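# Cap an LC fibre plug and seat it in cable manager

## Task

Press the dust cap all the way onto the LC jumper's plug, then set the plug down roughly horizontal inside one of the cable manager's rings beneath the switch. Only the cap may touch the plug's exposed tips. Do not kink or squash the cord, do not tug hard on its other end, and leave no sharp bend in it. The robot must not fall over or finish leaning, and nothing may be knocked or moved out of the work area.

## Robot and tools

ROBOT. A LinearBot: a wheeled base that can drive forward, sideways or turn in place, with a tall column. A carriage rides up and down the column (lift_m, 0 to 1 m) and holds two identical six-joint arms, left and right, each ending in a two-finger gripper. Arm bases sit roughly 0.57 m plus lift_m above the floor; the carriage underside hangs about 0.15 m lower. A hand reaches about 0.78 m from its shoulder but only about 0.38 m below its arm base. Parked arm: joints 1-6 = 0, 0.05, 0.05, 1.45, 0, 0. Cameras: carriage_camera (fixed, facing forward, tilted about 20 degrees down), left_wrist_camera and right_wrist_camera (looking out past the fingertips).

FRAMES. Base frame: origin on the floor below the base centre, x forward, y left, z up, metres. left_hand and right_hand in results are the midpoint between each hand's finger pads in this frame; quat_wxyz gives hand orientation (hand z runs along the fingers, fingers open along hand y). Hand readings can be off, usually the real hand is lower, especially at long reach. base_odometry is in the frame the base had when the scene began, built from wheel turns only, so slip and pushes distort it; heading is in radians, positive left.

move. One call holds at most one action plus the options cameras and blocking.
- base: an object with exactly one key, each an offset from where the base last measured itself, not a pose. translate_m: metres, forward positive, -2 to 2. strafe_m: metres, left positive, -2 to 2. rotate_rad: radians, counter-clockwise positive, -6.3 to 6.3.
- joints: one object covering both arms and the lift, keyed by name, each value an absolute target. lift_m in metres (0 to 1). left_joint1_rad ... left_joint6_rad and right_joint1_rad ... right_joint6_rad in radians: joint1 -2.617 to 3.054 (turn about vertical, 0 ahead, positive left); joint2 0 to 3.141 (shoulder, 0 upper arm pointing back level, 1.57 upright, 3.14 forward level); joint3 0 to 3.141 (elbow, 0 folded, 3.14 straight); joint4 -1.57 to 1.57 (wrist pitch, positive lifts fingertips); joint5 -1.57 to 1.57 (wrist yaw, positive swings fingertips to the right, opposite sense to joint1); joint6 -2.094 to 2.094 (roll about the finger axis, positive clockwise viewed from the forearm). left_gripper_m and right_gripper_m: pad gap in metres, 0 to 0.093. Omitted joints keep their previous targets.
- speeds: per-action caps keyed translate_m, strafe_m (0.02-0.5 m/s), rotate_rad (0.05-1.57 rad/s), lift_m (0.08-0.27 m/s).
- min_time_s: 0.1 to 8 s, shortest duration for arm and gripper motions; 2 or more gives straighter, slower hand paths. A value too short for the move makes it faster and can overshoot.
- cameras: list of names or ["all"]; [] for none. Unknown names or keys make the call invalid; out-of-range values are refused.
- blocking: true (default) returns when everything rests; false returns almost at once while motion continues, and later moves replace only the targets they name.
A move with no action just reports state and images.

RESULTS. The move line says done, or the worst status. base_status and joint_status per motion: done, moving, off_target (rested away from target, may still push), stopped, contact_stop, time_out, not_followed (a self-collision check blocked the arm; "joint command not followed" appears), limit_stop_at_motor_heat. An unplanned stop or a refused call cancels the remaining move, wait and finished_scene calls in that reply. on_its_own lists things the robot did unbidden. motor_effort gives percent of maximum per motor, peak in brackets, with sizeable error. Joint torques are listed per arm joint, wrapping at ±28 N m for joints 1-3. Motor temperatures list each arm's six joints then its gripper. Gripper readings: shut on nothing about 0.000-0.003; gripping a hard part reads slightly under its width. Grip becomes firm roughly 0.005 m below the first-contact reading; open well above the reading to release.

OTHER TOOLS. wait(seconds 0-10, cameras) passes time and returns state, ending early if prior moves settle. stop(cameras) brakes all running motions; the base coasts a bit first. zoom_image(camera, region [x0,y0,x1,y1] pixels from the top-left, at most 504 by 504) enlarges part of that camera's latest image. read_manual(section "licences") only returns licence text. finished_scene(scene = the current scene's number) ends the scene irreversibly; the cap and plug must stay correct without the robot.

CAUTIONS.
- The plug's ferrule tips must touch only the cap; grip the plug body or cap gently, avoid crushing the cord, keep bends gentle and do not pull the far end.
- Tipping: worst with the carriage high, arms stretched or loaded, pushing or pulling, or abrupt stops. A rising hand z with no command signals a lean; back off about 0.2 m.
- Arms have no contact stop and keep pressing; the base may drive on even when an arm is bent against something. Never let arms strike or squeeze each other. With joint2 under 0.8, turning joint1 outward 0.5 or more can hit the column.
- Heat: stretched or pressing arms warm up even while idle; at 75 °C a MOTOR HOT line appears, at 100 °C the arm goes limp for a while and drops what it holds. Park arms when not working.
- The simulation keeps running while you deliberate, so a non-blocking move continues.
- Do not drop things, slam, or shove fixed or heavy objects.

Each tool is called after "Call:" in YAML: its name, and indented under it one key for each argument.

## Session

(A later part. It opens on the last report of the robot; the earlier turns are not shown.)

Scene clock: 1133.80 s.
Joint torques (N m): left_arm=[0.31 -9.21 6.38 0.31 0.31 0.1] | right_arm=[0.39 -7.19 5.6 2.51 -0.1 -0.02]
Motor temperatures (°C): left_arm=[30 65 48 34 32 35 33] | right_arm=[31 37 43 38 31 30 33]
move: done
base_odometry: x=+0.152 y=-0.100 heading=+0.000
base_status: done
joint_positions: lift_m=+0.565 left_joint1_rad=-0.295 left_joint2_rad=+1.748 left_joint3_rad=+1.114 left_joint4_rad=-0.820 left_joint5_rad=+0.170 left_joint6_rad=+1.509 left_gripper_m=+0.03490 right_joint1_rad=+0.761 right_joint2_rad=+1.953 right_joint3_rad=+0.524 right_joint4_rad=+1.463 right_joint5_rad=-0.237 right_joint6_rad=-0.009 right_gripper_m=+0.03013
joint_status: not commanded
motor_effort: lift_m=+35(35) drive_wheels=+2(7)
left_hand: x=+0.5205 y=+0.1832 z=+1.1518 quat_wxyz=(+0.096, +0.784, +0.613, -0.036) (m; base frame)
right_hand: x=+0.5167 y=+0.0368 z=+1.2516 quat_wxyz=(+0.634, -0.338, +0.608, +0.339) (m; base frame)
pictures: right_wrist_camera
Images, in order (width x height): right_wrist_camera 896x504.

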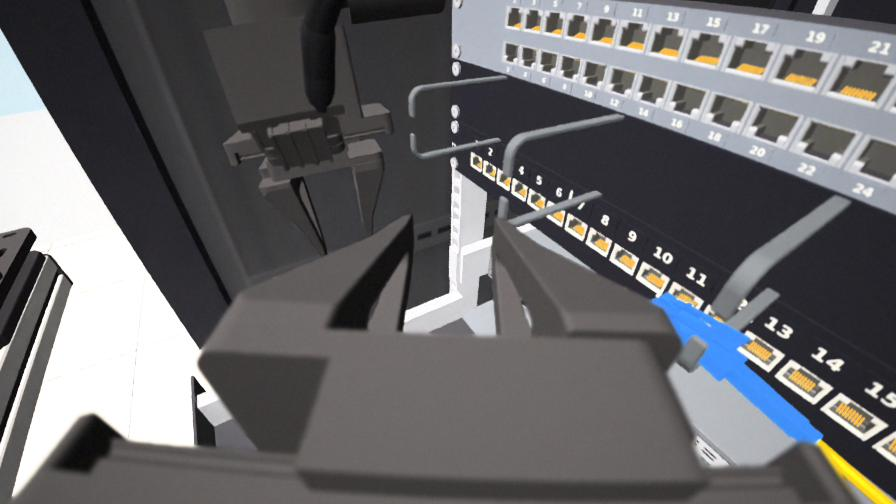

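Call:
move:
  base: {"translate_m": -0.1}
  speeds: {"translate_m": 0.08}
  cameras: ["carriage_camera", "right_wrist_camera"]

Scene clock: 1139.97 s.
Joint torques (N m): left_arm=[0.34 -9.22 6.35 0.32 0.32 0.11] | right_arm=[0.31 -7.31 5.6 2.49 -0.09 -0.01]
Motor temperatures (°C): left_arm=[30 64 48 33 31 34 33] | right_arm=[31 37 43 39 31 30 33]
move: done
base_odometry: x=+0.052 y=-0.100 heading=+0.000
base_status: done
joint_positions: lift_m=+0.565 left_joint1_rad=-0.295 left_joint2_rad=+1.748 left_joint3_rad=+1.114 left_joint4_rad=-0.823 left_joint5_rad=+0.170 left_joint6_rad=+1.509 left_gripper_m=+0.03490 right_joint1_rad=+0.763 right_joint2_rad=+1.954 right_joint3_rad=+0.524 right_joint4_rad=+1.463 right_joint5_rad=-0.238 right_joint6_rad=-0.009 right_gripper_m=+0.03013
joint_status: not commanded
motor_effort: lift_m=+35(35) drive_wheels=-1(9)
left_hand: x=+0.5198 y=+0.1834 z=+1.1517 quat_wxyz=(+0.095, +0.784, +0.613, -0.037) (m; base frame)
right_hand: x=+0.5162 y=+0.0373 z=+1.2512 quat_wxyz=(+0.633, -0.339, +0.608, +0.339) (m; base frame)
pictures: carriage_camera, right_wrist_camera
Images, in order (width x height): carriage_camera 896x504, right_wrist_camera 896x504.

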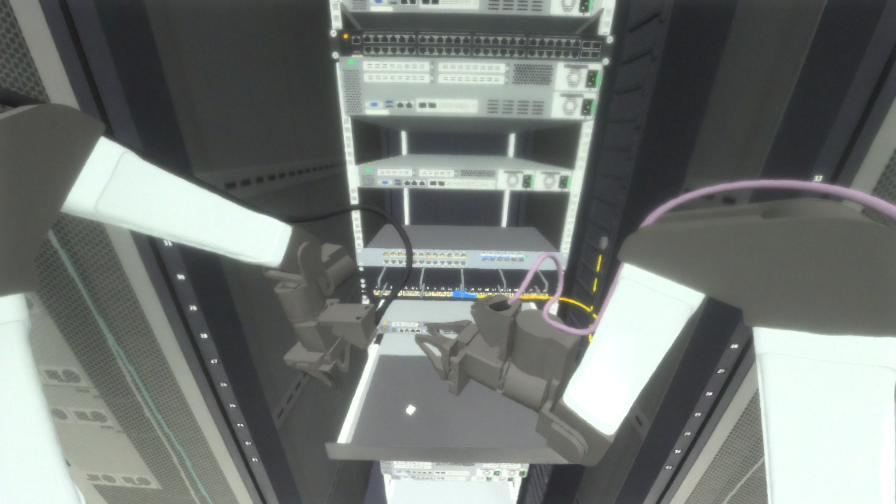

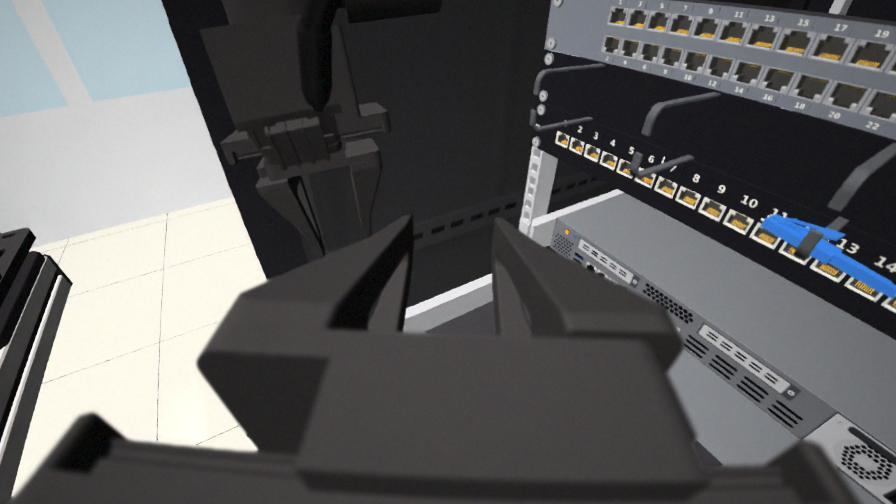

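Call:
move:
  joints: {"right_joint1_rad": 0.02, "right_joint2_rad": 0.05, "right_joint3_rad": 0.05, "right_joint4_rad": 1.45, "right_joint5_rad": 0.0, "right_joint6_rad": 0.0, "lift_m": 0.6}
  min_time_s: 2.5

Call:
move:
  joints: {"left_joint1_rad": -0.445, "left_joint2_rad": 2.354, "left_joint3_rad": 1.704, "left_joint4_rad": -0.985, "left_joint5_rad": 0.46, "left_joint6_rad": 1.752}
  min_time_s: 3
  cameras: ["left_wrist_camera", "carriage_camera"]

Scene clock: 1188.97 s.
Joint torques (N m): left_arm=[0.31 -8.27 6.41 0.38 0.3 0.11] | right_arm=[-0.65 3.1 4.59 -0.37 0.11 -0.02]
Motor temperatures (°C): left_arm=[30 59 48 32 31 34 32] | right_arm=[31 38 43 43 31 30 33]
move: done
base_odometry: x=+0.052 y=-0.100 heading=+0.000
base_status: not commanded
joint_positions: lift_m=+0.600 left_joint1_rad=-0.295 left_joint2_rad=+1.737 left_joint3_rad=+1.114 left_joint4_rad=-0.825 left_joint5_rad=+0.172 left_joint6_rad=+1.510 left_gripper_m=+0.03490 right_joint1_rad=+0.026 right_joint2_rad=+0.059 right_joint3_rad=+0.062 right_joint4_rad=+1.458 right_joint5_rad=-0.011 right_joint6_rad=-0.008 right_gripper_m=+0.03013
joint_status: all done
motor_effort: lift_m=+36(43) drive_wheels=+0(4)
left_hand: x=+0.5200 y=+0.1831 z=+1.1898 quat_wxyz=(+0.099, +0.784, +0.612, -0.036) (m; base frame)
right_hand: x=+0.2434 y=-0.3043 z=+1.5904 quat_wxyz=(+0.998, -0.006, +0.054, +0.009) (m; base frame)
pictures: none

Scene clock: 1192.27 s.
Joint torques (N m): left_arm=[-0.59 -9.7 8.99 -0.14 0.48 0.11] | right_arm=[-0.68 3.1 4.6 -0.34 0.09 -0.02]
Motor temperatures (°C): left_arm=[30 59 48 32 31 34 32] | right_arm=[31 38 42 41 31 30 33]
move: done
base_odometry: x=+0.052 y=-0.100 heading=+0.000
base_status: not commanded
joint_positions: lift_m=+0.600 left_joint1_rad=-0.437 left_joint2_rad=+2.339 left_joint3_rad=+1.673 left_joint4_rad=-0.972 left_joint5_rad=+0.446 left_joint6_rad=+1.741 left_gripper_m=+0.03490 right_joint1_rad=+0.026 right_joint2_rad=+0.059 right_joint3_rad=+0.062 right_joint4_rad=+1.457 right_joint5_rad=-0.009 right_joint6_rad=-0.008 right_gripper_m=+0.03013
joint_status: all done
motor_effort: lift_m=+36(36) drive_wheels=+1(5)
left_hand: x=+0.5621 y=+0.0620 z=+1.1230 quat_wxyz=(+0.109, +0.860, +0.458, -0.195) (m; base frame)
right_hand: x=+0.2438 y=-0.3046 z=+1.5904 quat_wxyz=(+0.998, -0.006, +0.055, +0.009) (m; base frame)
pictures: carriage_camera, left_wrist_camera
Images, in order (width x height): carriage_camera 896x504, left_wrist_camera 896x504.

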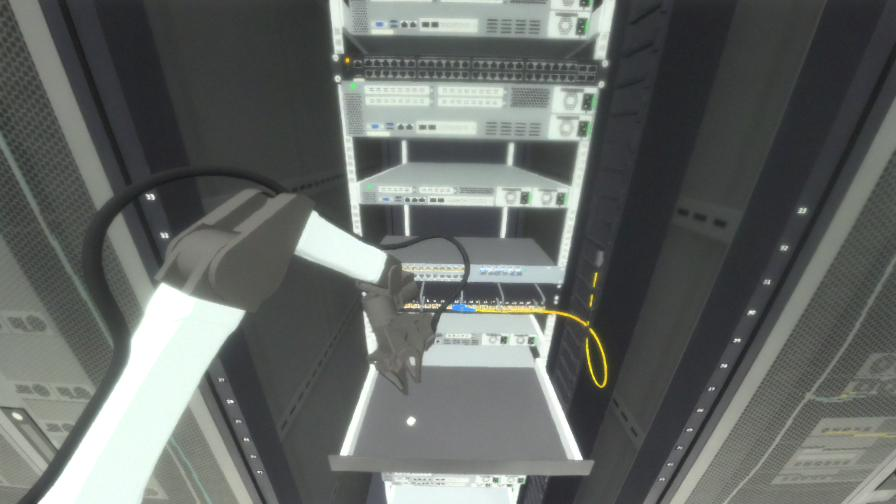

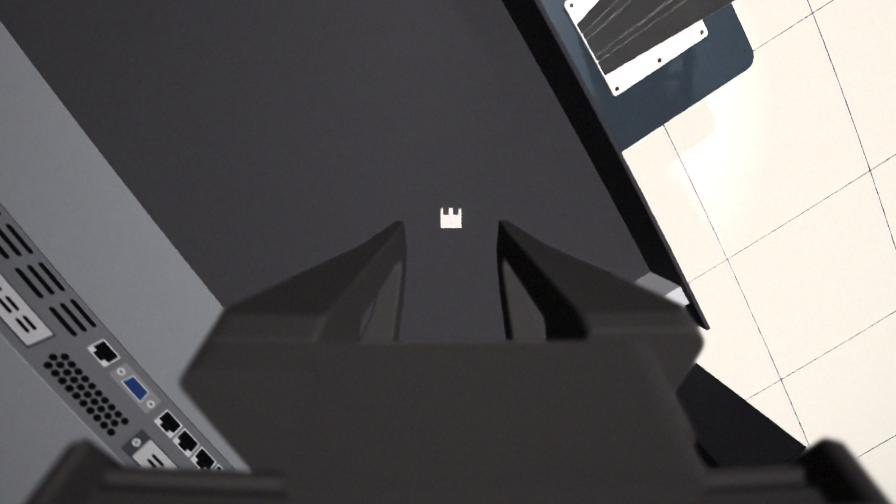

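Call:
move:
  joints: {"lift_m": 0.53}
  speeds: {"lift_m": 0.12}
  cameras: ["left_wrist_camera"]

Scene clock: 1215.97 s.
Joint torques (N m): left_arm=[-0.61 -10.66 8.23 -0.11 0.45 0.11] | right_arm=[-0.66 3.38 5.05 -0.31 0.1 -0.02]
Motor temperatures (°C): left_arm=[30 58 51 32 31 34 32] | right_arm=[31 37 42 37 31 30 33]
move: done
base_odometry: x=+0.052 y=-0.100 heading=+0.000
base_status: not commanded
joint_positions: lift_m=+0.530 left_joint1_rad=-0.437 left_joint2_rad=+2.349 left_joint3_rad=+1.681 left_joint4_rad=-0.975 left_joint5_rad=+0.449 left_joint6_rad=+1.742 left_gripper_m=+0.03490 right_joint1_rad=+0.026 right_joint2_rad=+0.056 right_joint3_rad=+0.057 right_joint4_rad=+1.455 right_joint5_rad=-0.009 right_joint6_rad=-0.008 right_gripper_m=+0.03013
joint_status: all done
motor_effort: lift_m=+34(35) drive_wheels=+2(4)
left_hand: x=+0.5623 y=+0.0614 z=+1.0509 quat_wxyz=(+0.107, +0.860, +0.458, -0.198) (m; base frame)
right_hand: x=+0.2450 y=-0.3045 z=+1.5189 quat_wxyz=(+0.998, -0.006, +0.057, +0.009) (m; base frame)
pictures: left_wrist_camera
Images, in order (width x height): left_wrist_camera 896x504.

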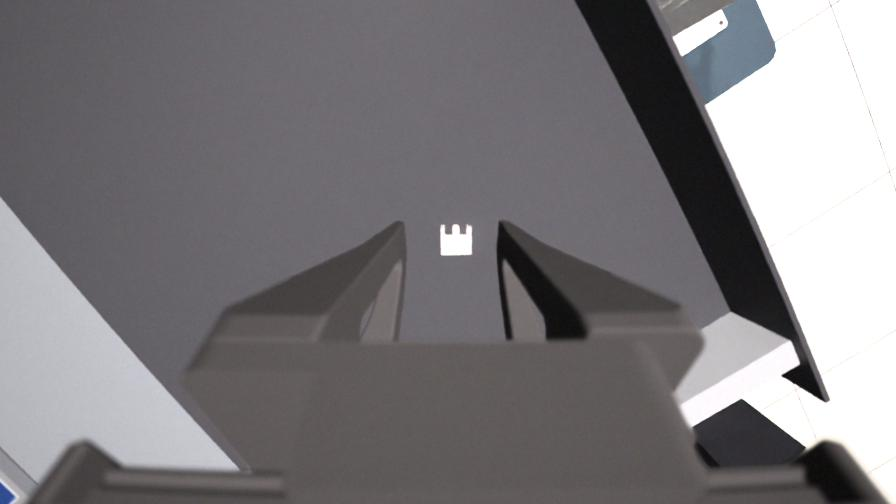

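Call:
move:
  joints: {"left_joint1_rad": -0.416, "left_joint2_rad": 2.354, "left_joint3_rad": 1.709, "left_joint4_rad": -1.0, "left_joint5_rad": 0.46, "left_joint6_rad": 1.769}
  min_time_s: 1

Call:
move:
  joints: {"lift_m": 0.506}
  speeds: {"lift_m": 0.08}
  cameras: ["left_wrist_camera"]

Scene clock: 1236.30 s.
Joint torques (N m): left_arm=[0.64 -10.58 8.65 -0.19 0.46 0.11] | right_arm=[-0.66 3.41 5.08 -0.31 0.1 -0.02]
Motor temperatures (°C): left_arm=[30 61 50 32 30 34 32] | right_arm=[31 36 42 35 31 30 33]
move: done
base_odometry: x=+0.052 y=-0.100 heading=+0.000
base_status: not commanded
joint_positions: lift_m=+0.530 left_joint1_rad=-0.423 left_joint2_rad=+2.349 left_joint3_rad=+1.681 left_joint4_rad=-0.987 left_joint5_rad=+0.449 left_joint6_rad=+1.758 left_gripper_m=+0.03490 right_joint1_rad=+0.026 right_joint2_rad=+0.056 right_joint3_rad=+0.057 right_joint4_rad=+1.455 right_joint5_rad=-0.009 right_joint6_rad=-0.008 right_gripper_m=+0.03013
joint_status: all done
motor_effort: lift_m=+34(35) drive_wheels=-2(4)
left_hand: x=+0.5633 y=+0.0674 z=+1.0512 quat_wxyz=(+0.106, +0.860, +0.458, -0.200) (m; base frame)
right_hand: x=+0.2450 y=-0.3045 z=+1.5189 quat_wxyz=(+0.998, -0.006, +0.057, +0.009) (m; base frame)
pictures: none

Scene clock: 1236.97 s.
Joint torques (N m): left_arm=[0.62 -10.73 8.25 -0.13 0.44 0.11] | right_arm=[-0.66 3.49 5.15 -0.3 0.1 -0.02]
Motor temperatures (°C): left_arm=[30 61 50 32 30 34 32] | right_arm=[31 36 42 35 31 30 33]
move: done
base_odometry: x=+0.052 y=-0.100 heading=+0.000
base_status: not commanded
joint_positions: lift_m=+0.506 left_joint1_rad=-0.423 left_joint2_rad=+2.350 left_joint3_rad=+1.686 left_joint4_rad=-0.991 left_joint5_rad=+0.451 left_joint6_rad=+1.759 left_gripper_m=+0.03490 right_joint1_rad=+0.026 right_joint2_rad=+0.055 right_joint3_rad=+0.056 right_joint4_rad=+1.454 right_joint5_rad=-0.009 right_joint6_rad=-0.008 right_gripper_m=+0.03013
joint_status: all done
motor_effort: lift_m=+34(35) drive_wheels=+2(3)
left_hand: x=+0.5635 y=+0.0671 z=+1.0277 quat_wxyz=(+0.106, +0.859, +0.458, -0.201) (m; base frame)
right_hand: x=+0.2451 y=-0.3045 z=+1.4948 quat_wxyz=(+0.998, -0.006, +0.058, +0.009) (m; base frame)
pictures: left_wrist_camera
Images, in order (width x height): left_wrist_camera 896x504.

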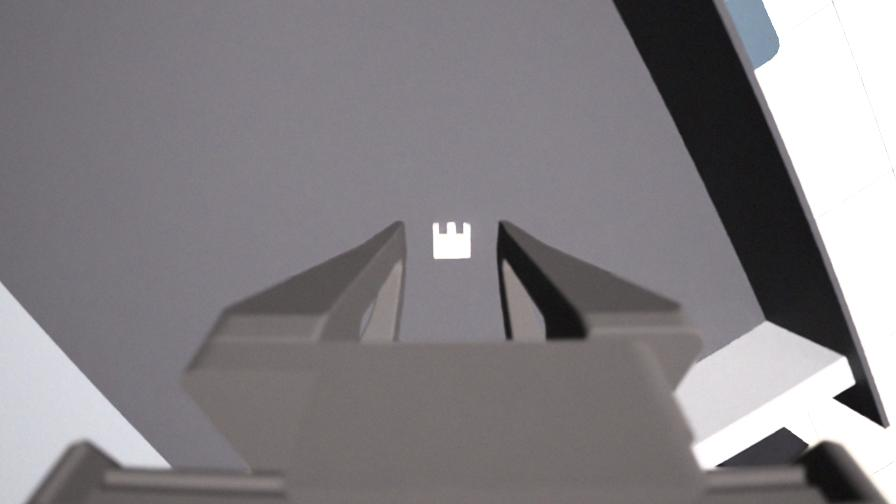

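Call:
move:
  joints: {"lift_m": 0.502}
  speeds: {"lift_m": 0.08}

Call:
move:
  joints: {"left_gripper_m": 0.0105}
  min_time_s: 2.5

Call:
move:
  joints: {"left_gripper_m": 0.0088}
  min_time_s: 0.5
  cameras: ["left_wrist_camera"]

Call:
zoom_image:
  camera: "left_wrist_camera"
  region: [400, 200, 505, 275]

Scene clock: 1243.03 s.
Joint torques (N m): left_arm=[0.62 -10.85 8.08 -0.11 0.42 0.12] | right_arm=[-0.65 3.56 5.16 -0.29 0.1 -0.02]
Motor temperatures (°C): left_arm=[30 60 50 32 30 34 32] | right_arm=[31 36 42 35 31 30 33]
move: done
base_odometry: x=+0.052 y=-0.100 heading=+0.000
base_status: not commanded
joint_positions: lift_m=+0.502 left_joint1_rad=-0.423 left_joint2_rad=+2.352 left_joint3_rad=+1.688 left_joint4_rad=-0.993 left_joint5_rad=+0.453 left_joint6_rad=+1.759 left_gripper_m=+0.03490 right_joint1_rad=+0.026 right_joint2_rad=+0.054 right_joint3_rad=+0.056 right_joint4_rad=+1.453 right_joint5_rad=-0.009 right_joint6_rad=-0.008 right_gripper_m=+0.03013
joint_status: all done
motor_effort: lift_m=+34(35) drive_wheels=+3(5)
left_hand: x=+0.5633 y=+0.0668 z=+1.0236 quat_wxyz=(+0.106, +0.859, +0.458, -0.202) (m; base frame)
right_hand: x=+0.2452 y=-0.3045 z=+1.4906 quat_wxyz=(+0.998, -0.006, +0.058, +0.009) (m; base frame)
pictures: none

Scene clock: 1245.83 s.
Joint torques (N m): left_arm=[0.62 -10.85 8.14 -0.13 0.41 0.11] | right_arm=[-0.65 3.54 5.19 -0.29 0.1 -0.03]
Motor temperatures (°C): left_arm=[30 60 50 32 30 34 32] | right_arm=[31 36 42 35 31 30 33]
move: done
base_odometry: x=+0.052 y=-0.100 heading=+0.000
base_status: not commanded
joint_positions: lift_m=+0.502 left_joint1_rad=-0.423 left_joint2_rad=+2.352 left_joint3_rad=+1.688 left_joint4_rad=-0.993 left_joint5_rad=+0.453 left_joint6_rad=+1.759 left_gripper_m=+0.01235 right_joint1_rad=+0.026 right_joint2_rad=+0.054 right_joint3_rad=+0.056 right_joint4_rad=+1.453 right_joint5_rad=-0.009 right_joint6_rad=-0.008 right_gripper_m=+0.03013
joint_status: all done
motor_effort: lift_m=+34(35) drive_wheels=-1(5)
left_hand: x=+0.5633 y=+0.0668 z=+1.0236 quat_wxyz=(+0.106, +0.859, +0.458, -0.202) (m; base frame)
right_hand: x=+0.2452 y=-0.3045 z=+1.4906 quat_wxyz=(+0.998, -0.006, +0.058, +0.009) (m; base frame)
pictures: none

Scene clock: 1246.63 s.
Joint torques (N m): left_arm=[0.65 -10.84 8.12 -0.12 0.42 0.11] | right_arm=[-0.64 3.56 5.19 -0.29 0.1 -0.02]
Motor temperatures (°C): left_arm=[30 60 50 32 30 34 32] | right_arm=[31 36 42 35 31 30 33]
move: done
base_odometry: x=+0.052 y=-0.100 heading=+0.000
base_status: not commanded
joint_positions: lift_m=+0.502 left_joint1_rad=-0.423 left_joint2_rad=+2.352 left_joint3_rad=+1.688 left_joint4_rad=-0.993 left_joint5_rad=+0.453 left_joint6_rad=+1.759 left_gripper_m=+0.01235 right_joint1_rad=+0.026 right_joint2_rad=+0.054 right_joint3_rad=+0.056 right_joint4_rad=+1.453 right_joint5_rad=-0.009 right_joint6_rad=-0.008 right_gripper_m=+0.03013
joint_status: all done
motor_effort: lift_m=+34(35) drive_wheels=+0(3)
left_hand: x=+0.5633 y=+0.0668 z=+1.0236 quat_wxyz=(+0.106, +0.859, +0.458, -0.202) (m; base frame)
right_hand: x=+0.2452 y=-0.3045 z=+1.4906 quat_wxyz=(+0.998, -0.006, +0.058, +0.009) (m; base frame)
pictures: left_wrist_camera
Images, in order (width x height): left_wrist_camera 896x504.

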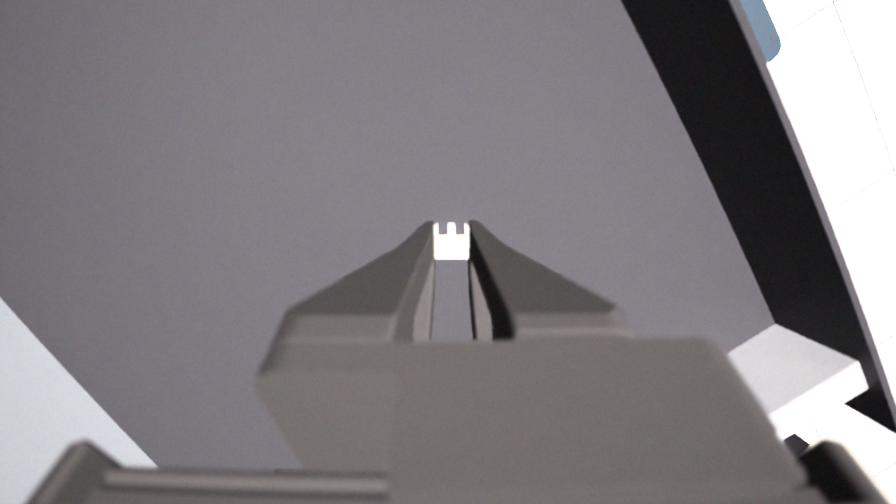

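Scaled by 4.800 from the camera's 896x504 image, which has a finer 1280x720 frame.

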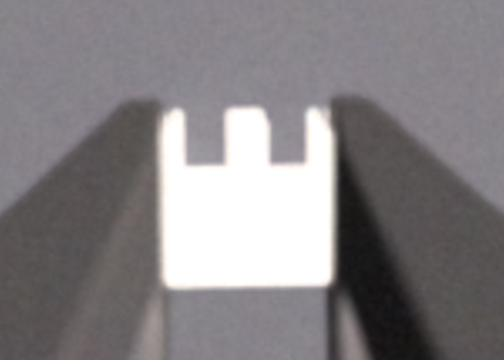

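Call:
move:
  joints: {"lift_m": 0.62}
  speeds: {"lift_m": 0.15}

Call:
move:
  joints: {"left_joint1_rad": -0.331, "left_joint2_rad": 1.398, "left_joint3_rad": 1.587, "left_joint4_rad": -1.279, "left_joint5_rad": 0.302, "left_joint6_rad": 1.288}
  min_time_s: 3.5
  cameras: ["left_wrist_camera"]

Call:
move:
  joints: {"lift_m": 0.43}
  speeds: {"lift_m": 0.2}
  cameras: ["carriage_camera", "left_wrist_camera"]

Scene clock: 1315.20 s.
Joint torques (N m): left_arm=[0.79 -11.14 7.99 -0.11 0.41 0.11] | right_arm=[-0.65 3.51 5.23 -0.27 0.09 -0.03]
Motor temperatures (°C): left_arm=[30 62 49 31 30 34 34] | right_arm=[31 36 41 33 31 30 33]
move: done
base_odometry: x=+0.052 y=-0.100 heading=+0.000
base_status: not commanded
joint_positions: lift_m=+0.620 left_joint1_rad=-0.425 left_joint2_rad=+2.355 left_joint3_rad=+1.689 left_joint4_rad=-0.995 left_joint5_rad=+0.454 left_joint6_rad=+1.759 left_gripper_m=+0.01235 right_joint1_rad=+0.026 right_joint2_rad=+0.054 right_joint3_rad=+0.056 right_joint4_rad=+1.453 right_joint5_rad=-0.009 right_joint6_rad=-0.008 right_gripper_m=+0.03013
joint_status: all done
motor_effort: lift_m=+35(43) drive_wheels=-4(5)
left_hand: x=+0.5622 y=+0.0660 z=+1.1410 quat_wxyz=(+0.105, +0.859, +0.457, -0.204) (m; base frame)
right_hand: x=+0.2453 y=-0.3046 z=+1.6085 quat_wxyz=(+0.998, -0.005, +0.058, +0.009) (m; base frame)
pictures: none

Scene clock: 1319.00 s.
Joint torques (N m): left_arm=[0.73 -6.16 5.79 1.04 0.15 -0.12] | right_arm=[-0.68 3.55 5.19 -0.28 0.09 -0.02]
Motor temperatures (°C): left_arm=[30 62 49 31 30 34 34] | right_arm=[31 36 41 33 31 30 33]
move: done
base_odometry: x=+0.052 y=-0.100 heading=+0.000
base_status: not commanded
joint_positions: lift_m=+0.620 left_joint1_rad=-0.339 left_joint2_rad=+1.419 left_joint3_rad=+1.602 left_joint4_rad=-1.268 left_joint5_rad=+0.315 left_joint6_rad=+1.299 left_gripper_m=+0.01235 right_joint1_rad=+0.026 right_joint2_rad=+0.054 right_joint3_rad=+0.056 right_joint4_rad=+1.453 right_joint5_rad=-0.009 right_joint6_rad=-0.008 right_gripper_m=+0.03013
joint_status: all done
motor_effort: lift_m=+35(36) drive_wheels=-1(5)
left_hand: x=+0.5008 y=+0.1490 z=+1.4402 quat_wxyz=(+0.281, +0.726, +0.627, -0.025) (m; base frame)
right_hand: x=+0.2453 y=-0.3046 z=+1.6085 quat_wxyz=(+0.998, -0.005, +0.058, +0.009) (m; base frame)
pictures: left_wrist_camera
Images, in order (width x height): left_wrist_camera 896x504.

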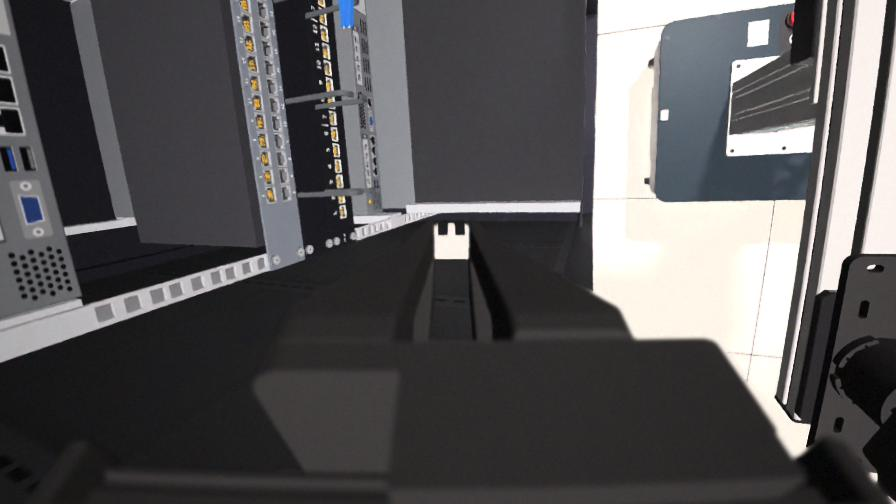

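Scene clock: 1320.43 s.
Joint torques (N m): left_arm=[0.75 -5.45 6.38 1.13 0.18 -0.11] | right_arm=[-0.64 3.56 5.2 -0.28 0.1 -0.02]
Motor temperatures (°C): left_arm=[30 62 49 31 30 34 34] | right_arm=[31 36 41 33 31 30 33]
move: done
base_odometry: x=+0.052 y=-0.100 heading=+0.000
base_status: not commanded
joint_positions: lift_m=+0.430 left_joint1_rad=-0.339 left_joint2_rad=+1.411 left_joint3_rad=+1.595 left_joint4_rad=-1.277 left_joint5_rad=+0.311 left_joint6_rad=+1.298 left_gripper_m=+0.01235 right_joint1_rad=+0.026 right_joint2_rad=+0.054 right_joint3_rad=+0.056 right_joint4_rad=+1.453 right_joint5_rad=-0.009 right_joint6_rad=-0.008 right_gripper_m=+0.03013
joint_status: all done
motor_effort: lift_m=+35(35) drive_wheels=+1(4)
left_hand: x=+0.4974 y=+0.1508 z=+1.2492 quat_wxyz=(+0.277, +0.726, +0.629, -0.026) (m; base frame)
right_hand: x=+0.2453 y=-0.3047 z=+1.4185 quat_wxyz=(+0.998, -0.005, +0.058, +0.009) (m; base frame)
pictures: carriage_camera, left_wrist_camera
Images, in order (width x height): carriage_camera 896x504, left_wrist_camera 896x504.

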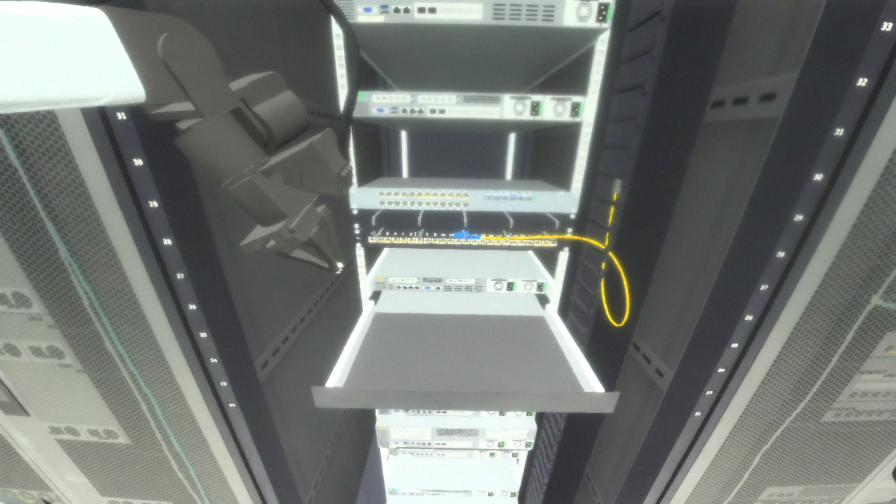

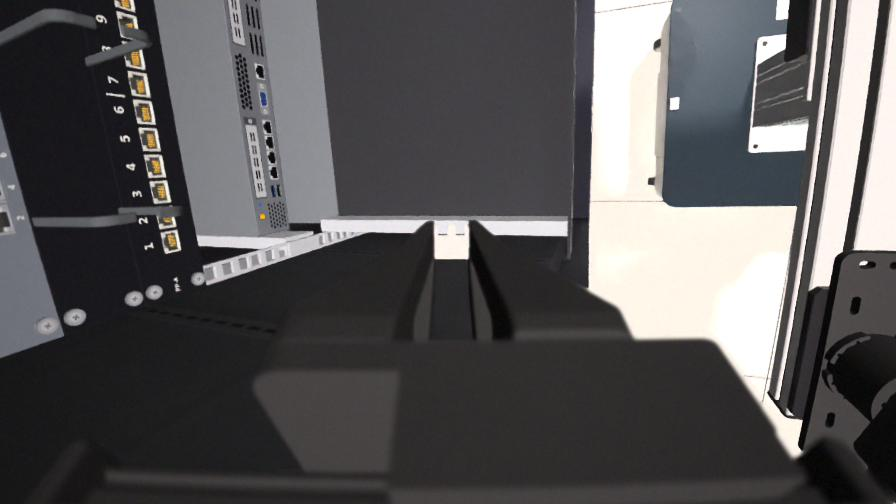

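Call:
move:
  joints: {"right_joint1_rad": 0.832, "right_joint2_rad": 1.095, "right_joint3_rad": 0.467, "right_joint4_rad": 0.632, "right_joint5_rad": 0.313, "right_joint6_rad": -1.58}
  min_time_s: 3

Call:
move:
  base: {"strafe_m": -0.03}
  speeds: {"strafe_m": 0.06}

Call:
move:
  base: {"translate_m": 0.115}
  speeds: {"translate_m": 0.08}
  cameras: ["all"]

Scene clock: 1336.33 s.
Joint torques (N m): left_arm=[0.73 -5.46 6.38 1.13 0.18 -0.11] | right_arm=[0.54 -2.61 9.91 2.48 0.09 -0.15]
Motor temperatures (°C): left_arm=[30 58 50 32 30 33 34] | right_arm=[31 36 42 33 31 30 33]
move: done
base_odometry: x=+0.052 y=-0.100 heading=+0.000
base_status: not commanded
joint_positions: lift_m=+0.430 left_joint1_rad=-0.339 left_joint2_rad=+1.411 left_joint3_rad=+1.595 left_joint4_rad=-1.277 left_joint5_rad=+0.311 left_joint6_rad=+1.298 left_gripper_m=+0.01235 right_joint1_rad=+0.826 right_joint2_rad=+1.087 right_joint3_rad=+0.441 right_joint4_rad=+0.649 right_joint5_rad=+0.302 right_joint6_rad=-1.568 right_gripper_m=+0.03013
joint_status: all done
motor_effort: lift_m=+35(35) drive_wheels=+1(6)
left_hand: x=+0.4974 y=+0.1508 z=+1.2492 quat_wxyz=(+0.277, +0.726, +0.629, -0.026) (m; base frame)
right_hand: x=+0.5034 y=-0.0706 z=+1.2324 quat_wxyz=(+0.614, -0.611, +0.354, -0.353) (m; base frame)
pictures: none

Scene clock: 1337.37 s.
Joint torques (N m): left_arm=[0.49 -5.45 6.39 1.14 0.19 -0.11] | right_arm=[0.47 -2.73 9.84 2.48 0.1 -0.13]
Motor temperatures (°C): left_arm=[30 58 50 32 30 33 34] | right_arm=[31 36 42 34 31 30 33]
move: done
base_odometry: x=+0.052 y=-0.130 heading=+0.000
base_status: done
joint_positions: lift_m=+0.430 left_joint1_rad=-0.336 left_joint2_rad=+1.411 left_joint3_rad=+1.595 left_joint4_rad=-1.277 left_joint5_rad=+0.311 left_joint6_rad=+1.298 left_gripper_m=+0.01235 right_joint1_rad=+0.827 right_joint2_rad=+1.088 right_joint3_rad=+0.442 right_joint4_rad=+0.647 right_joint5_rad=+0.304 right_joint6_rad=-1.570 right_gripper_m=+0.03013
joint_status: not commanded
motor_effort: lift_m=+35(35) drive_wheels=+2(7)
left_hand: x=+0.4979 y=+0.1518 z=+1.2491 quat_wxyz=(+0.277, +0.725, +0.630, -0.025) (m; base frame)
right_hand: x=+0.5036 y=-0.0705 z=+1.2319 quat_wxyz=(+0.613, -0.612, +0.354, -0.354) (m; base frame)
pictures: none

Scene clock: 1339.43 s.
Joint torques (N m): left_arm=[0.49 -5.33 6.38 1.14 0.18 -0.11] | right_arm=[0.35 -2.8 9.85 2.5 0.09 -0.12]
Motor temperatures (°C): left_arm=[30 58 50 32 30 33 34] | right_arm=[31 36 42 34 31 30 33]
move: done
base_odometry: x=+0.167 y=-0.130 heading=-0.001
base_status: done
joint_positions: lift_m=+0.430 left_joint1_rad=-0.336 left_joint2_rad=+1.410 left_joint3_rad=+1.595 left_joint4_rad=-1.277 left_joint5_rad=+0.311 left_joint6_rad=+1.298 left_gripper_m=+0.01235 right_joint1_rad=+0.827 right_joint2_rad=+1.088 right_joint3_rad=+0.442 right_joint4_rad=+0.646 right_joint5_rad=+0.305 right_joint6_rad=-1.570 right_gripper_m=+0.03013
joint_status: not commanded
motor_effort: lift_m=+35(35) drive_wheels=-1(12)
left_hand: x=+0.4977 y=+0.1519 z=+1.2495 quat_wxyz=(+0.277, +0.725, +0.630, -0.025) (m; base frame)
right_hand: x=+0.5035 y=-0.0705 z=+1.2315 quat_wxyz=(+0.612, -0.612, +0.354, -0.353) (m; base frame)
pictures: carriage_camera, left_wrist_camera, right_wrist_camera
Images, in order (width x height): carriage_camera 896x504, left_wrist_camera 896x504, right_wrist_camera 896x504.

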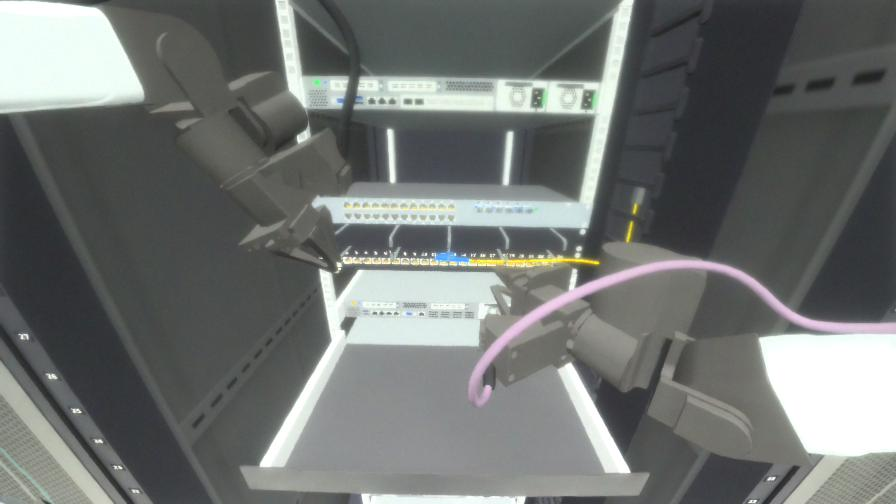

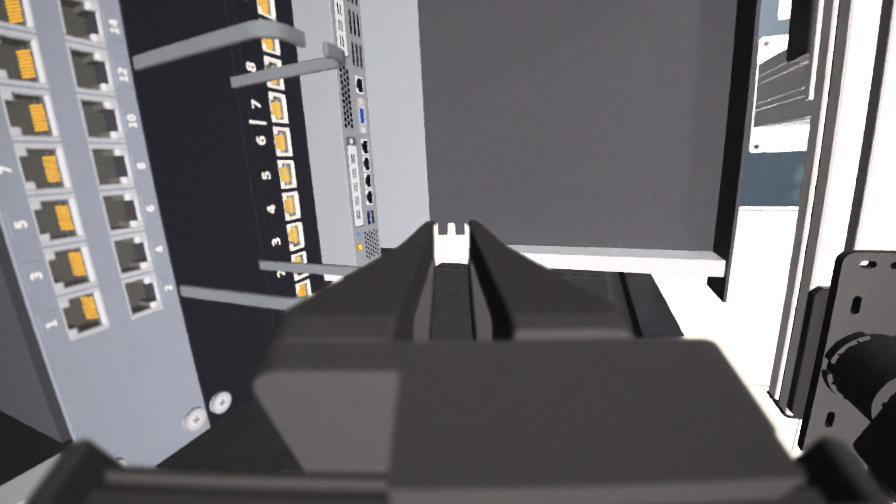

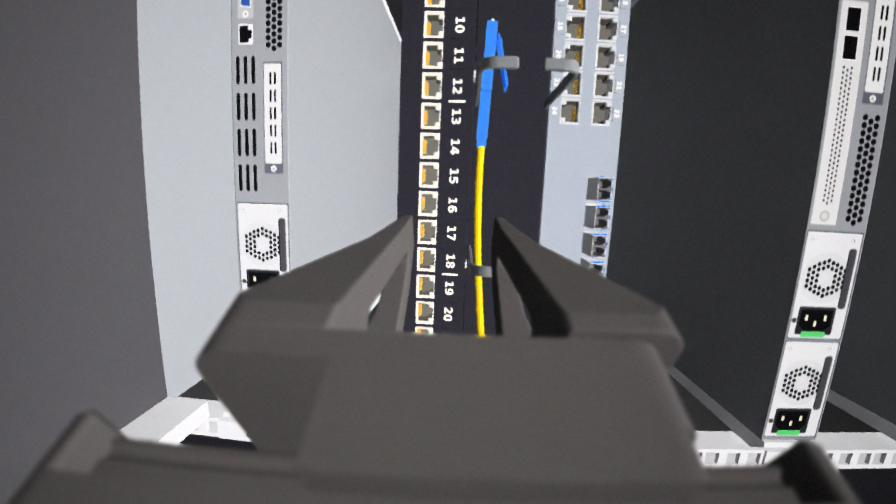

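Call:
move:
  joints: {"right_joint1_rad": 0.771, "right_joint2_rad": 1.265, "right_joint3_rad": 0.618, "right_joint4_rad": 0.660, "right_joint5_rad": 0.242, "right_joint6_rad": -1.58}
  min_time_s: 2
  cameras: ["right_wrist_camera"]

Scene clock: 1416.93 s.
Joint torques (N m): left_arm=[0.47 -5.35 6.39 1.14 0.19 -0.11] | right_arm=[-0.64 -3.93 9.85 2.69 -0.12 -0.12]
Motor temperatures (°C): left_arm=[30 51 50 33 29 33 35] | right_arm=[31 35 47 41 31 30 33]
move: done
base_odometry: x=+0.167 y=-0.130 heading=-0.001
base_status: not commanded
joint_positions: lift_m=+0.430 left_joint1_rad=-0.336 left_joint2_rad=+1.410 left_joint3_rad=+1.595 left_joint4_rad=-1.277 left_joint5_rad=+0.311 left_joint6_rad=+1.298 left_gripper_m=+0.01235 right_joint1_rad=+0.777 right_joint2_rad=+1.255 right_joint3_rad=+0.592 right_joint4_rad=+0.658 right_joint5_rad=+0.253 right_joint6_rad=-1.570 right_gripper_m=+0.03013
joint_status: all done
motor_effort: lift_m=+35(35) drive_wheels=-2(5)
left_hand: x=+0.4977 y=+0.1519 z=+1.2495 quat_wxyz=(+0.277, +0.725, +0.630, -0.025) (m; base frame)
right_hand: x=+0.5385 y=-0.0501 z=+1.2437 quat_wxyz=(+0.611, -0.614, +0.354, -0.353) (m; base frame)
pictures: right_wrist_camera
Images, in order (width x height): right_wrist_camera 896x504.

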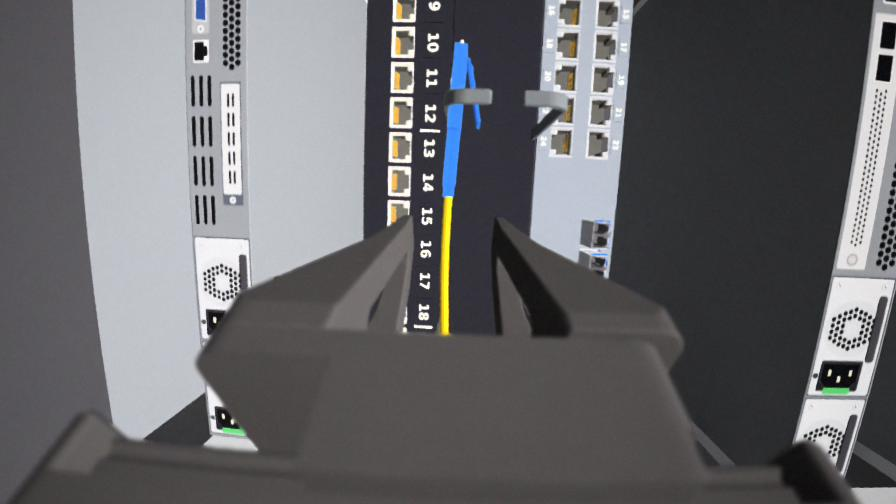

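Call:
move:
  joints: {"right_joint1_rad": 0.807, "right_joint2_rad": 1.345, "right_joint3_rad": 0.655, "right_joint4_rad": 0.705, "right_joint5_rad": 0.289, "right_joint6_rad": -1.58}
  min_time_s: 1.5
  cameras: ["right_wrist_camera"]

Call:
zoom_image:
  camera: "right_wrist_camera"
  region: [370, 0, 590, 260]

Scene clock: 1468.23 s.
Joint torques (N m): left_arm=[0.51 -5.35 6.41 1.14 0.18 -0.11] | right_arm=[0.57 -4.53 9.73 2.68 0.11 -0.12]
Motor temperatures (°C): left_arm=[29 50 49 34 29 33 35] | right_arm=[31 36 50 48 31 30 33]
move: done
base_odometry: x=+0.167 y=-0.130 heading=-0.001
base_status: not commanded
joint_positions: lift_m=+0.430 left_joint1_rad=-0.336 left_joint2_rad=+1.410 left_joint3_rad=+1.595 left_joint4_rad=-1.277 left_joint5_rad=+0.311 left_joint6_rad=+1.298 left_gripper_m=+0.01235 right_joint1_rad=+0.801 right_joint2_rad=+1.334 right_joint3_rad=+0.629 right_joint4_rad=+0.704 right_joint5_rad=+0.278 right_joint6_rad=-1.570 right_gripper_m=+0.03013
joint_status: all done
motor_effort: lift_m=+35(35) drive_wheels=+0(3)
left_hand: x=+0.4977 y=+0.1519 z=+1.2495 quat_wxyz=(+0.277, +0.725, +0.630, -0.025) (m; base frame)
right_hand: x=+0.5453 y=-0.0351 z=+1.2410 quat_wxyz=(+0.612, -0.612, +0.354, -0.353) (m; base frame)
pictures: right_wrist_camera
Images, in order (width x height): right_wrist_camera 896x504.

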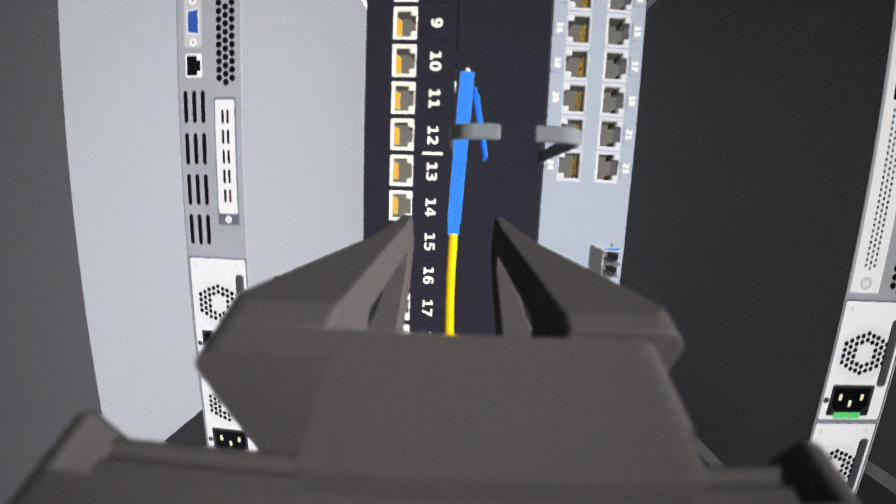

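Scaled by 1.938 from the camera's 896x504 image, which has a finer 1280x720 frame.

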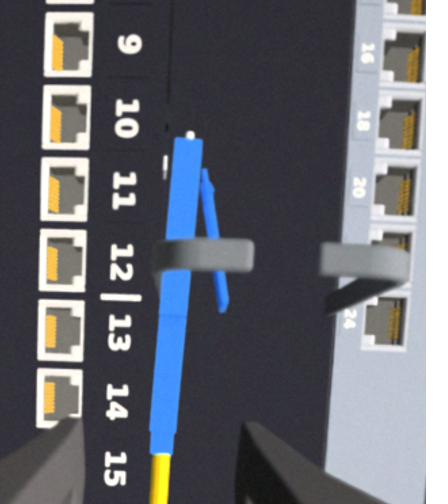

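Call:
move:
  joints: {"right_joint1_rad": 0.772, "right_joint2_rad": 1.464, "right_joint3_rad": 0.751, "right_joint4_rad": 0.726, "right_joint5_rad": 0.2435, "right_joint6_rad": -1.58}
  min_time_s: 2
  cameras: ["right_wrist_camera"]

Call:
zoom_image:
  camera: "right_wrist_camera"
  region: [370, 60, 590, 320]

Scene clock: 1483.97 s.
Joint torques (N m): left_arm=[0.5 -5.37 6.37 1.15 0.19 -0.11] | right_arm=[-0.65 -5.5 9.63 2.68 -0.1 -0.13]
move: done
base_odometry: x=+0.167 y=-0.130 heading=-0.001
base_status: not commanded
joint_positions: lift_m=+0.430 left_joint1_rad=-0.336 left_joint2_rad=+1.410 left_joint3_rad=+1.595 left_joint4_rad=-1.277 left_joint5_rad=+0.311 left_joint6_rad=+1.298 left_gripper_m=+0.01235 right_joint1_rad=+0.778 right_joint2_rad=+1.452 right_joint3_rad=+0.725 right_joint4_rad=+0.725 right_joint5_rad=+0.254 right_joint6_rad=-1.570 right_gripper_m=+0.03013
joint_status: all done
motor_effort: lift_m=+35(35) drive_wheels=-1(5)
left_hand: x=+0.4977 y=+0.1519 z=+1.2495 quat_wxyz=(+0.277, +0.725, +0.630, -0.025) (m; base frame)
right_hand: x=+0.5695 y=-0.0194 z=+1.2413 quat_wxyz=(+0.612, -0.613, +0.354, -0.353) (m; base frame)
pictures: right_wrist_camera
Images, in order (width x height): right_wrist_camera 896x504.

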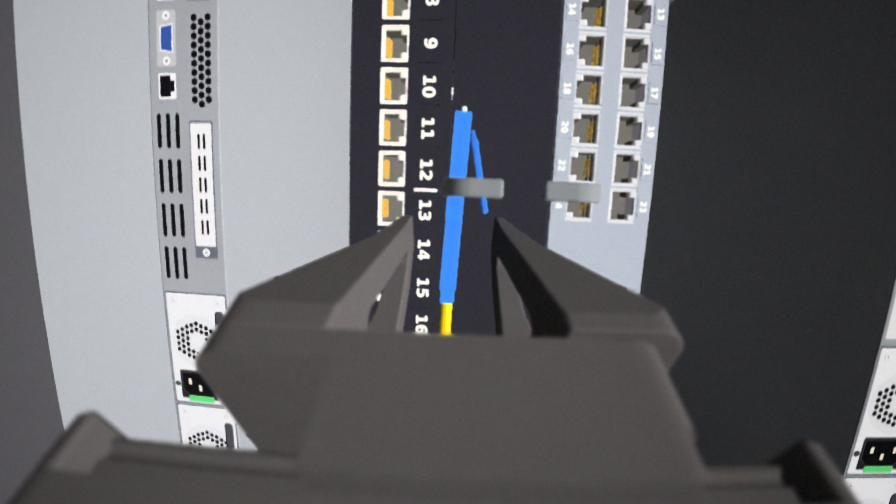

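Scaled by 1.938 from the camera's 896x504 image, which has a finer 1280x720 frame.

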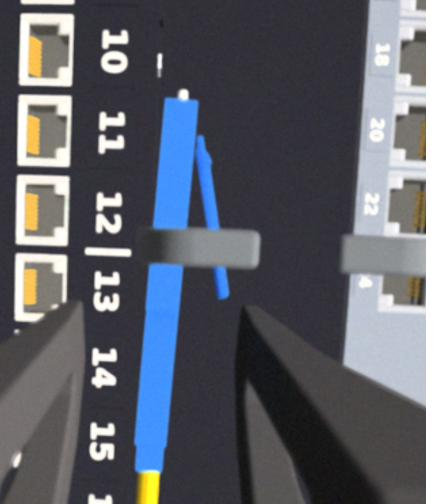

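Call:
move:
  joints: {"right_gripper_m": 0.0025}
  min_time_s: 3
  cameras: ["right_wrist_camera"]

Call:
zoom_image:
  camera: "right_wrist_camera"
  region: [370, 60, 590, 320]

Scene clock: 1504.07 s.
Joint torques (N m): left_arm=[0.51 -5.34 6.39 1.14 0.18 -0.11] | right_arm=[-0.64 -5.52 9.65 2.67 -0.11 -0.13]
move: done
base_odometry: x=+0.167 y=-0.130 heading=-0.001
base_status: not commanded
joint_positions: lift_m=+0.430 left_joint1_rad=-0.336 left_joint2_rad=+1.410 left_joint3_rad=+1.595 left_joint4_rad=-1.277 left_joint5_rad=+0.311 left_joint6_rad=+1.298 left_gripper_m=+0.01235 right_joint1_rad=+0.778 right_joint2_rad=+1.452 right_joint3_rad=+0.725 right_joint4_rad=+0.726 right_joint5_rad=+0.254 right_joint6_rad=-1.570 right_gripper_m=+0.00295
joint_status: all done
motor_effort: lift_m=+34(35) drive_wheels=+0(7)
left_hand: x=+0.4977 y=+0.1519 z=+1.2495 quat_wxyz=(+0.277, +0.725, +0.630, -0.025) (m; base frame)
right_hand: x=+0.5695 y=-0.0194 z=+1.2417 quat_wxyz=(+0.612, -0.612, +0.354, -0.353) (m; base frame)
pictures: right_wrist_camera
Images, in order (width x height): right_wrist_camera 896x504.

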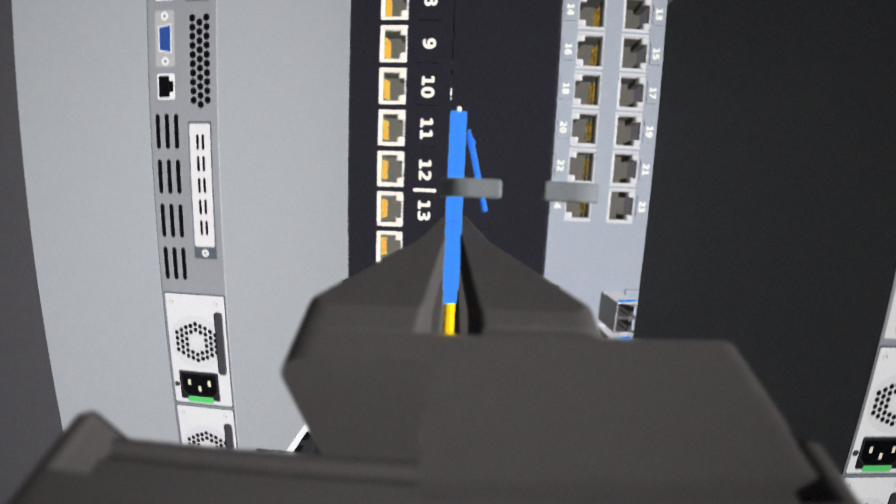

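Scaled by 1.938 from the camera's 896x504 image, which has a finer 1280x720 frame.

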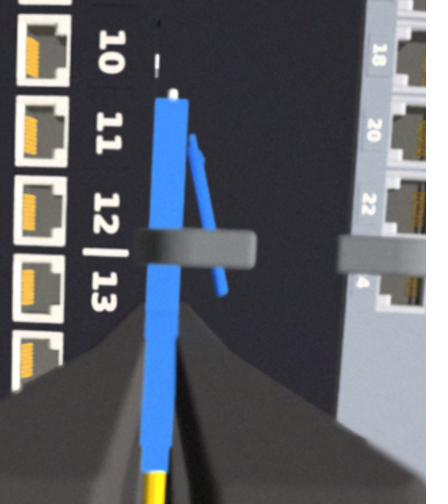

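Call:
move:
  joints: {"lift_m": 0.435}
  speeds: {"lift_m": 0.08}

Call:
move:
  joints: {"right_joint1_rad": 0.764, "right_joint2_rad": 1.572, "right_joint3_rad": 0.638, "right_joint4_rad": 1.080, "right_joint5_rad": 0.224, "right_joint6_rad": -1.717}
  min_time_s: 2.5
  cameras: ["right_wrist_camera"]

Scene clock: 1553.47 s.
Joint torques (N m): left_arm=[0.47 -5.24 6.39 1.15 0.19 -0.12] | right_arm=[-0.7 -5.83 9.25 2.62 -0.1 -0.12]
Motor temperatures (°C): left_arm=[29 48 49 34 29 33 36] | right_arm=[31 36 55 53 31 30 34]
move: done
base_odometry: x=+0.167 y=-0.130 heading=-0.001
base_status: not commanded
joint_positions: lift_m=+0.435 left_joint1_rad=-0.336 left_joint2_rad=+1.409 left_joint3_rad=+1.595 left_joint4_rad=-1.278 left_joint5_rad=+0.311 left_joint6_rad=+1.298 left_gripper_m=+0.01235 right_joint1_rad=+0.778 right_joint2_rad=+1.455 right_joint3_rad=+0.730 right_joint4_rad=+0.730 right_joint5_rad=+0.253 right_joint6_rad=-1.571 right_gripper_m=+0.00294
joint_status: all done
motor_effort: lift_m=+36(43) drive_wheels=+3(4)
left_hand: x=+0.4975 y=+0.1520 z=+1.2547 quat_wxyz=(+0.277, +0.725, +0.630, -0.025) (m; base frame)
right_hand: x=+0.5701 y=-0.0186 z=+1.2483 quat_wxyz=(+0.614, -0.611, +0.353, -0.354) (m; base frame)
pictures: none

Scene clock: 1556.27 s.
Joint torques (N m): left_arm=[0.47 -5.24 6.39 1.14 0.19 -0.11] | right_arm=[-0.65 -5.91 5.56 2.63 -0.12 -0.14]
Motor temperatures (°C): left_arm=[29 48 49 34 29 33 36] | right_arm=[31 37 55 52 31 30 34]
move: done
base_odometry: x=+0.167 y=-0.130 heading=-0.001
base_status: not commanded
joint_positions: lift_m=+0.435 left_joint1_rad=-0.336 left_joint2_rad=+1.409 left_joint3_rad=+1.595 left_joint4_rad=-1.278 left_joint5_rad=+0.311 left_joint6_rad=+1.298 left_gripper_m=+0.01235 right_joint1_rad=+0.770 right_joint2_rad=+1.560 right_joint3_rad=+0.651 right_joint4_rad=+1.076 right_joint5_rad=+0.234 right_joint6_rad=-1.706 right_gripper_m=+0.00294
joint_status: all done
motor_effort: lift_m=+36(36) drive_wheels=+3(6)
left_hand: x=+0.4975 y=+0.1520 z=+1.2547 quat_wxyz=(+0.277, +0.725, +0.630, -0.025) (m; base frame)
right_hand: x=+0.5700 y=-0.0193 z=+1.2506 quat_wxyz=(+0.643, -0.577, +0.294, -0.410) (m; base frame)
pictures: right_wrist_camera
Images, in order (width x height): right_wrist_camera 896x504.

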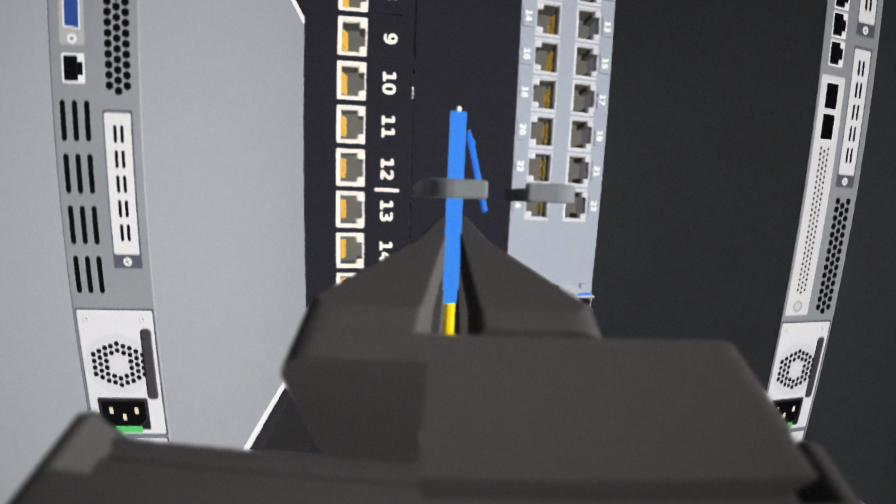

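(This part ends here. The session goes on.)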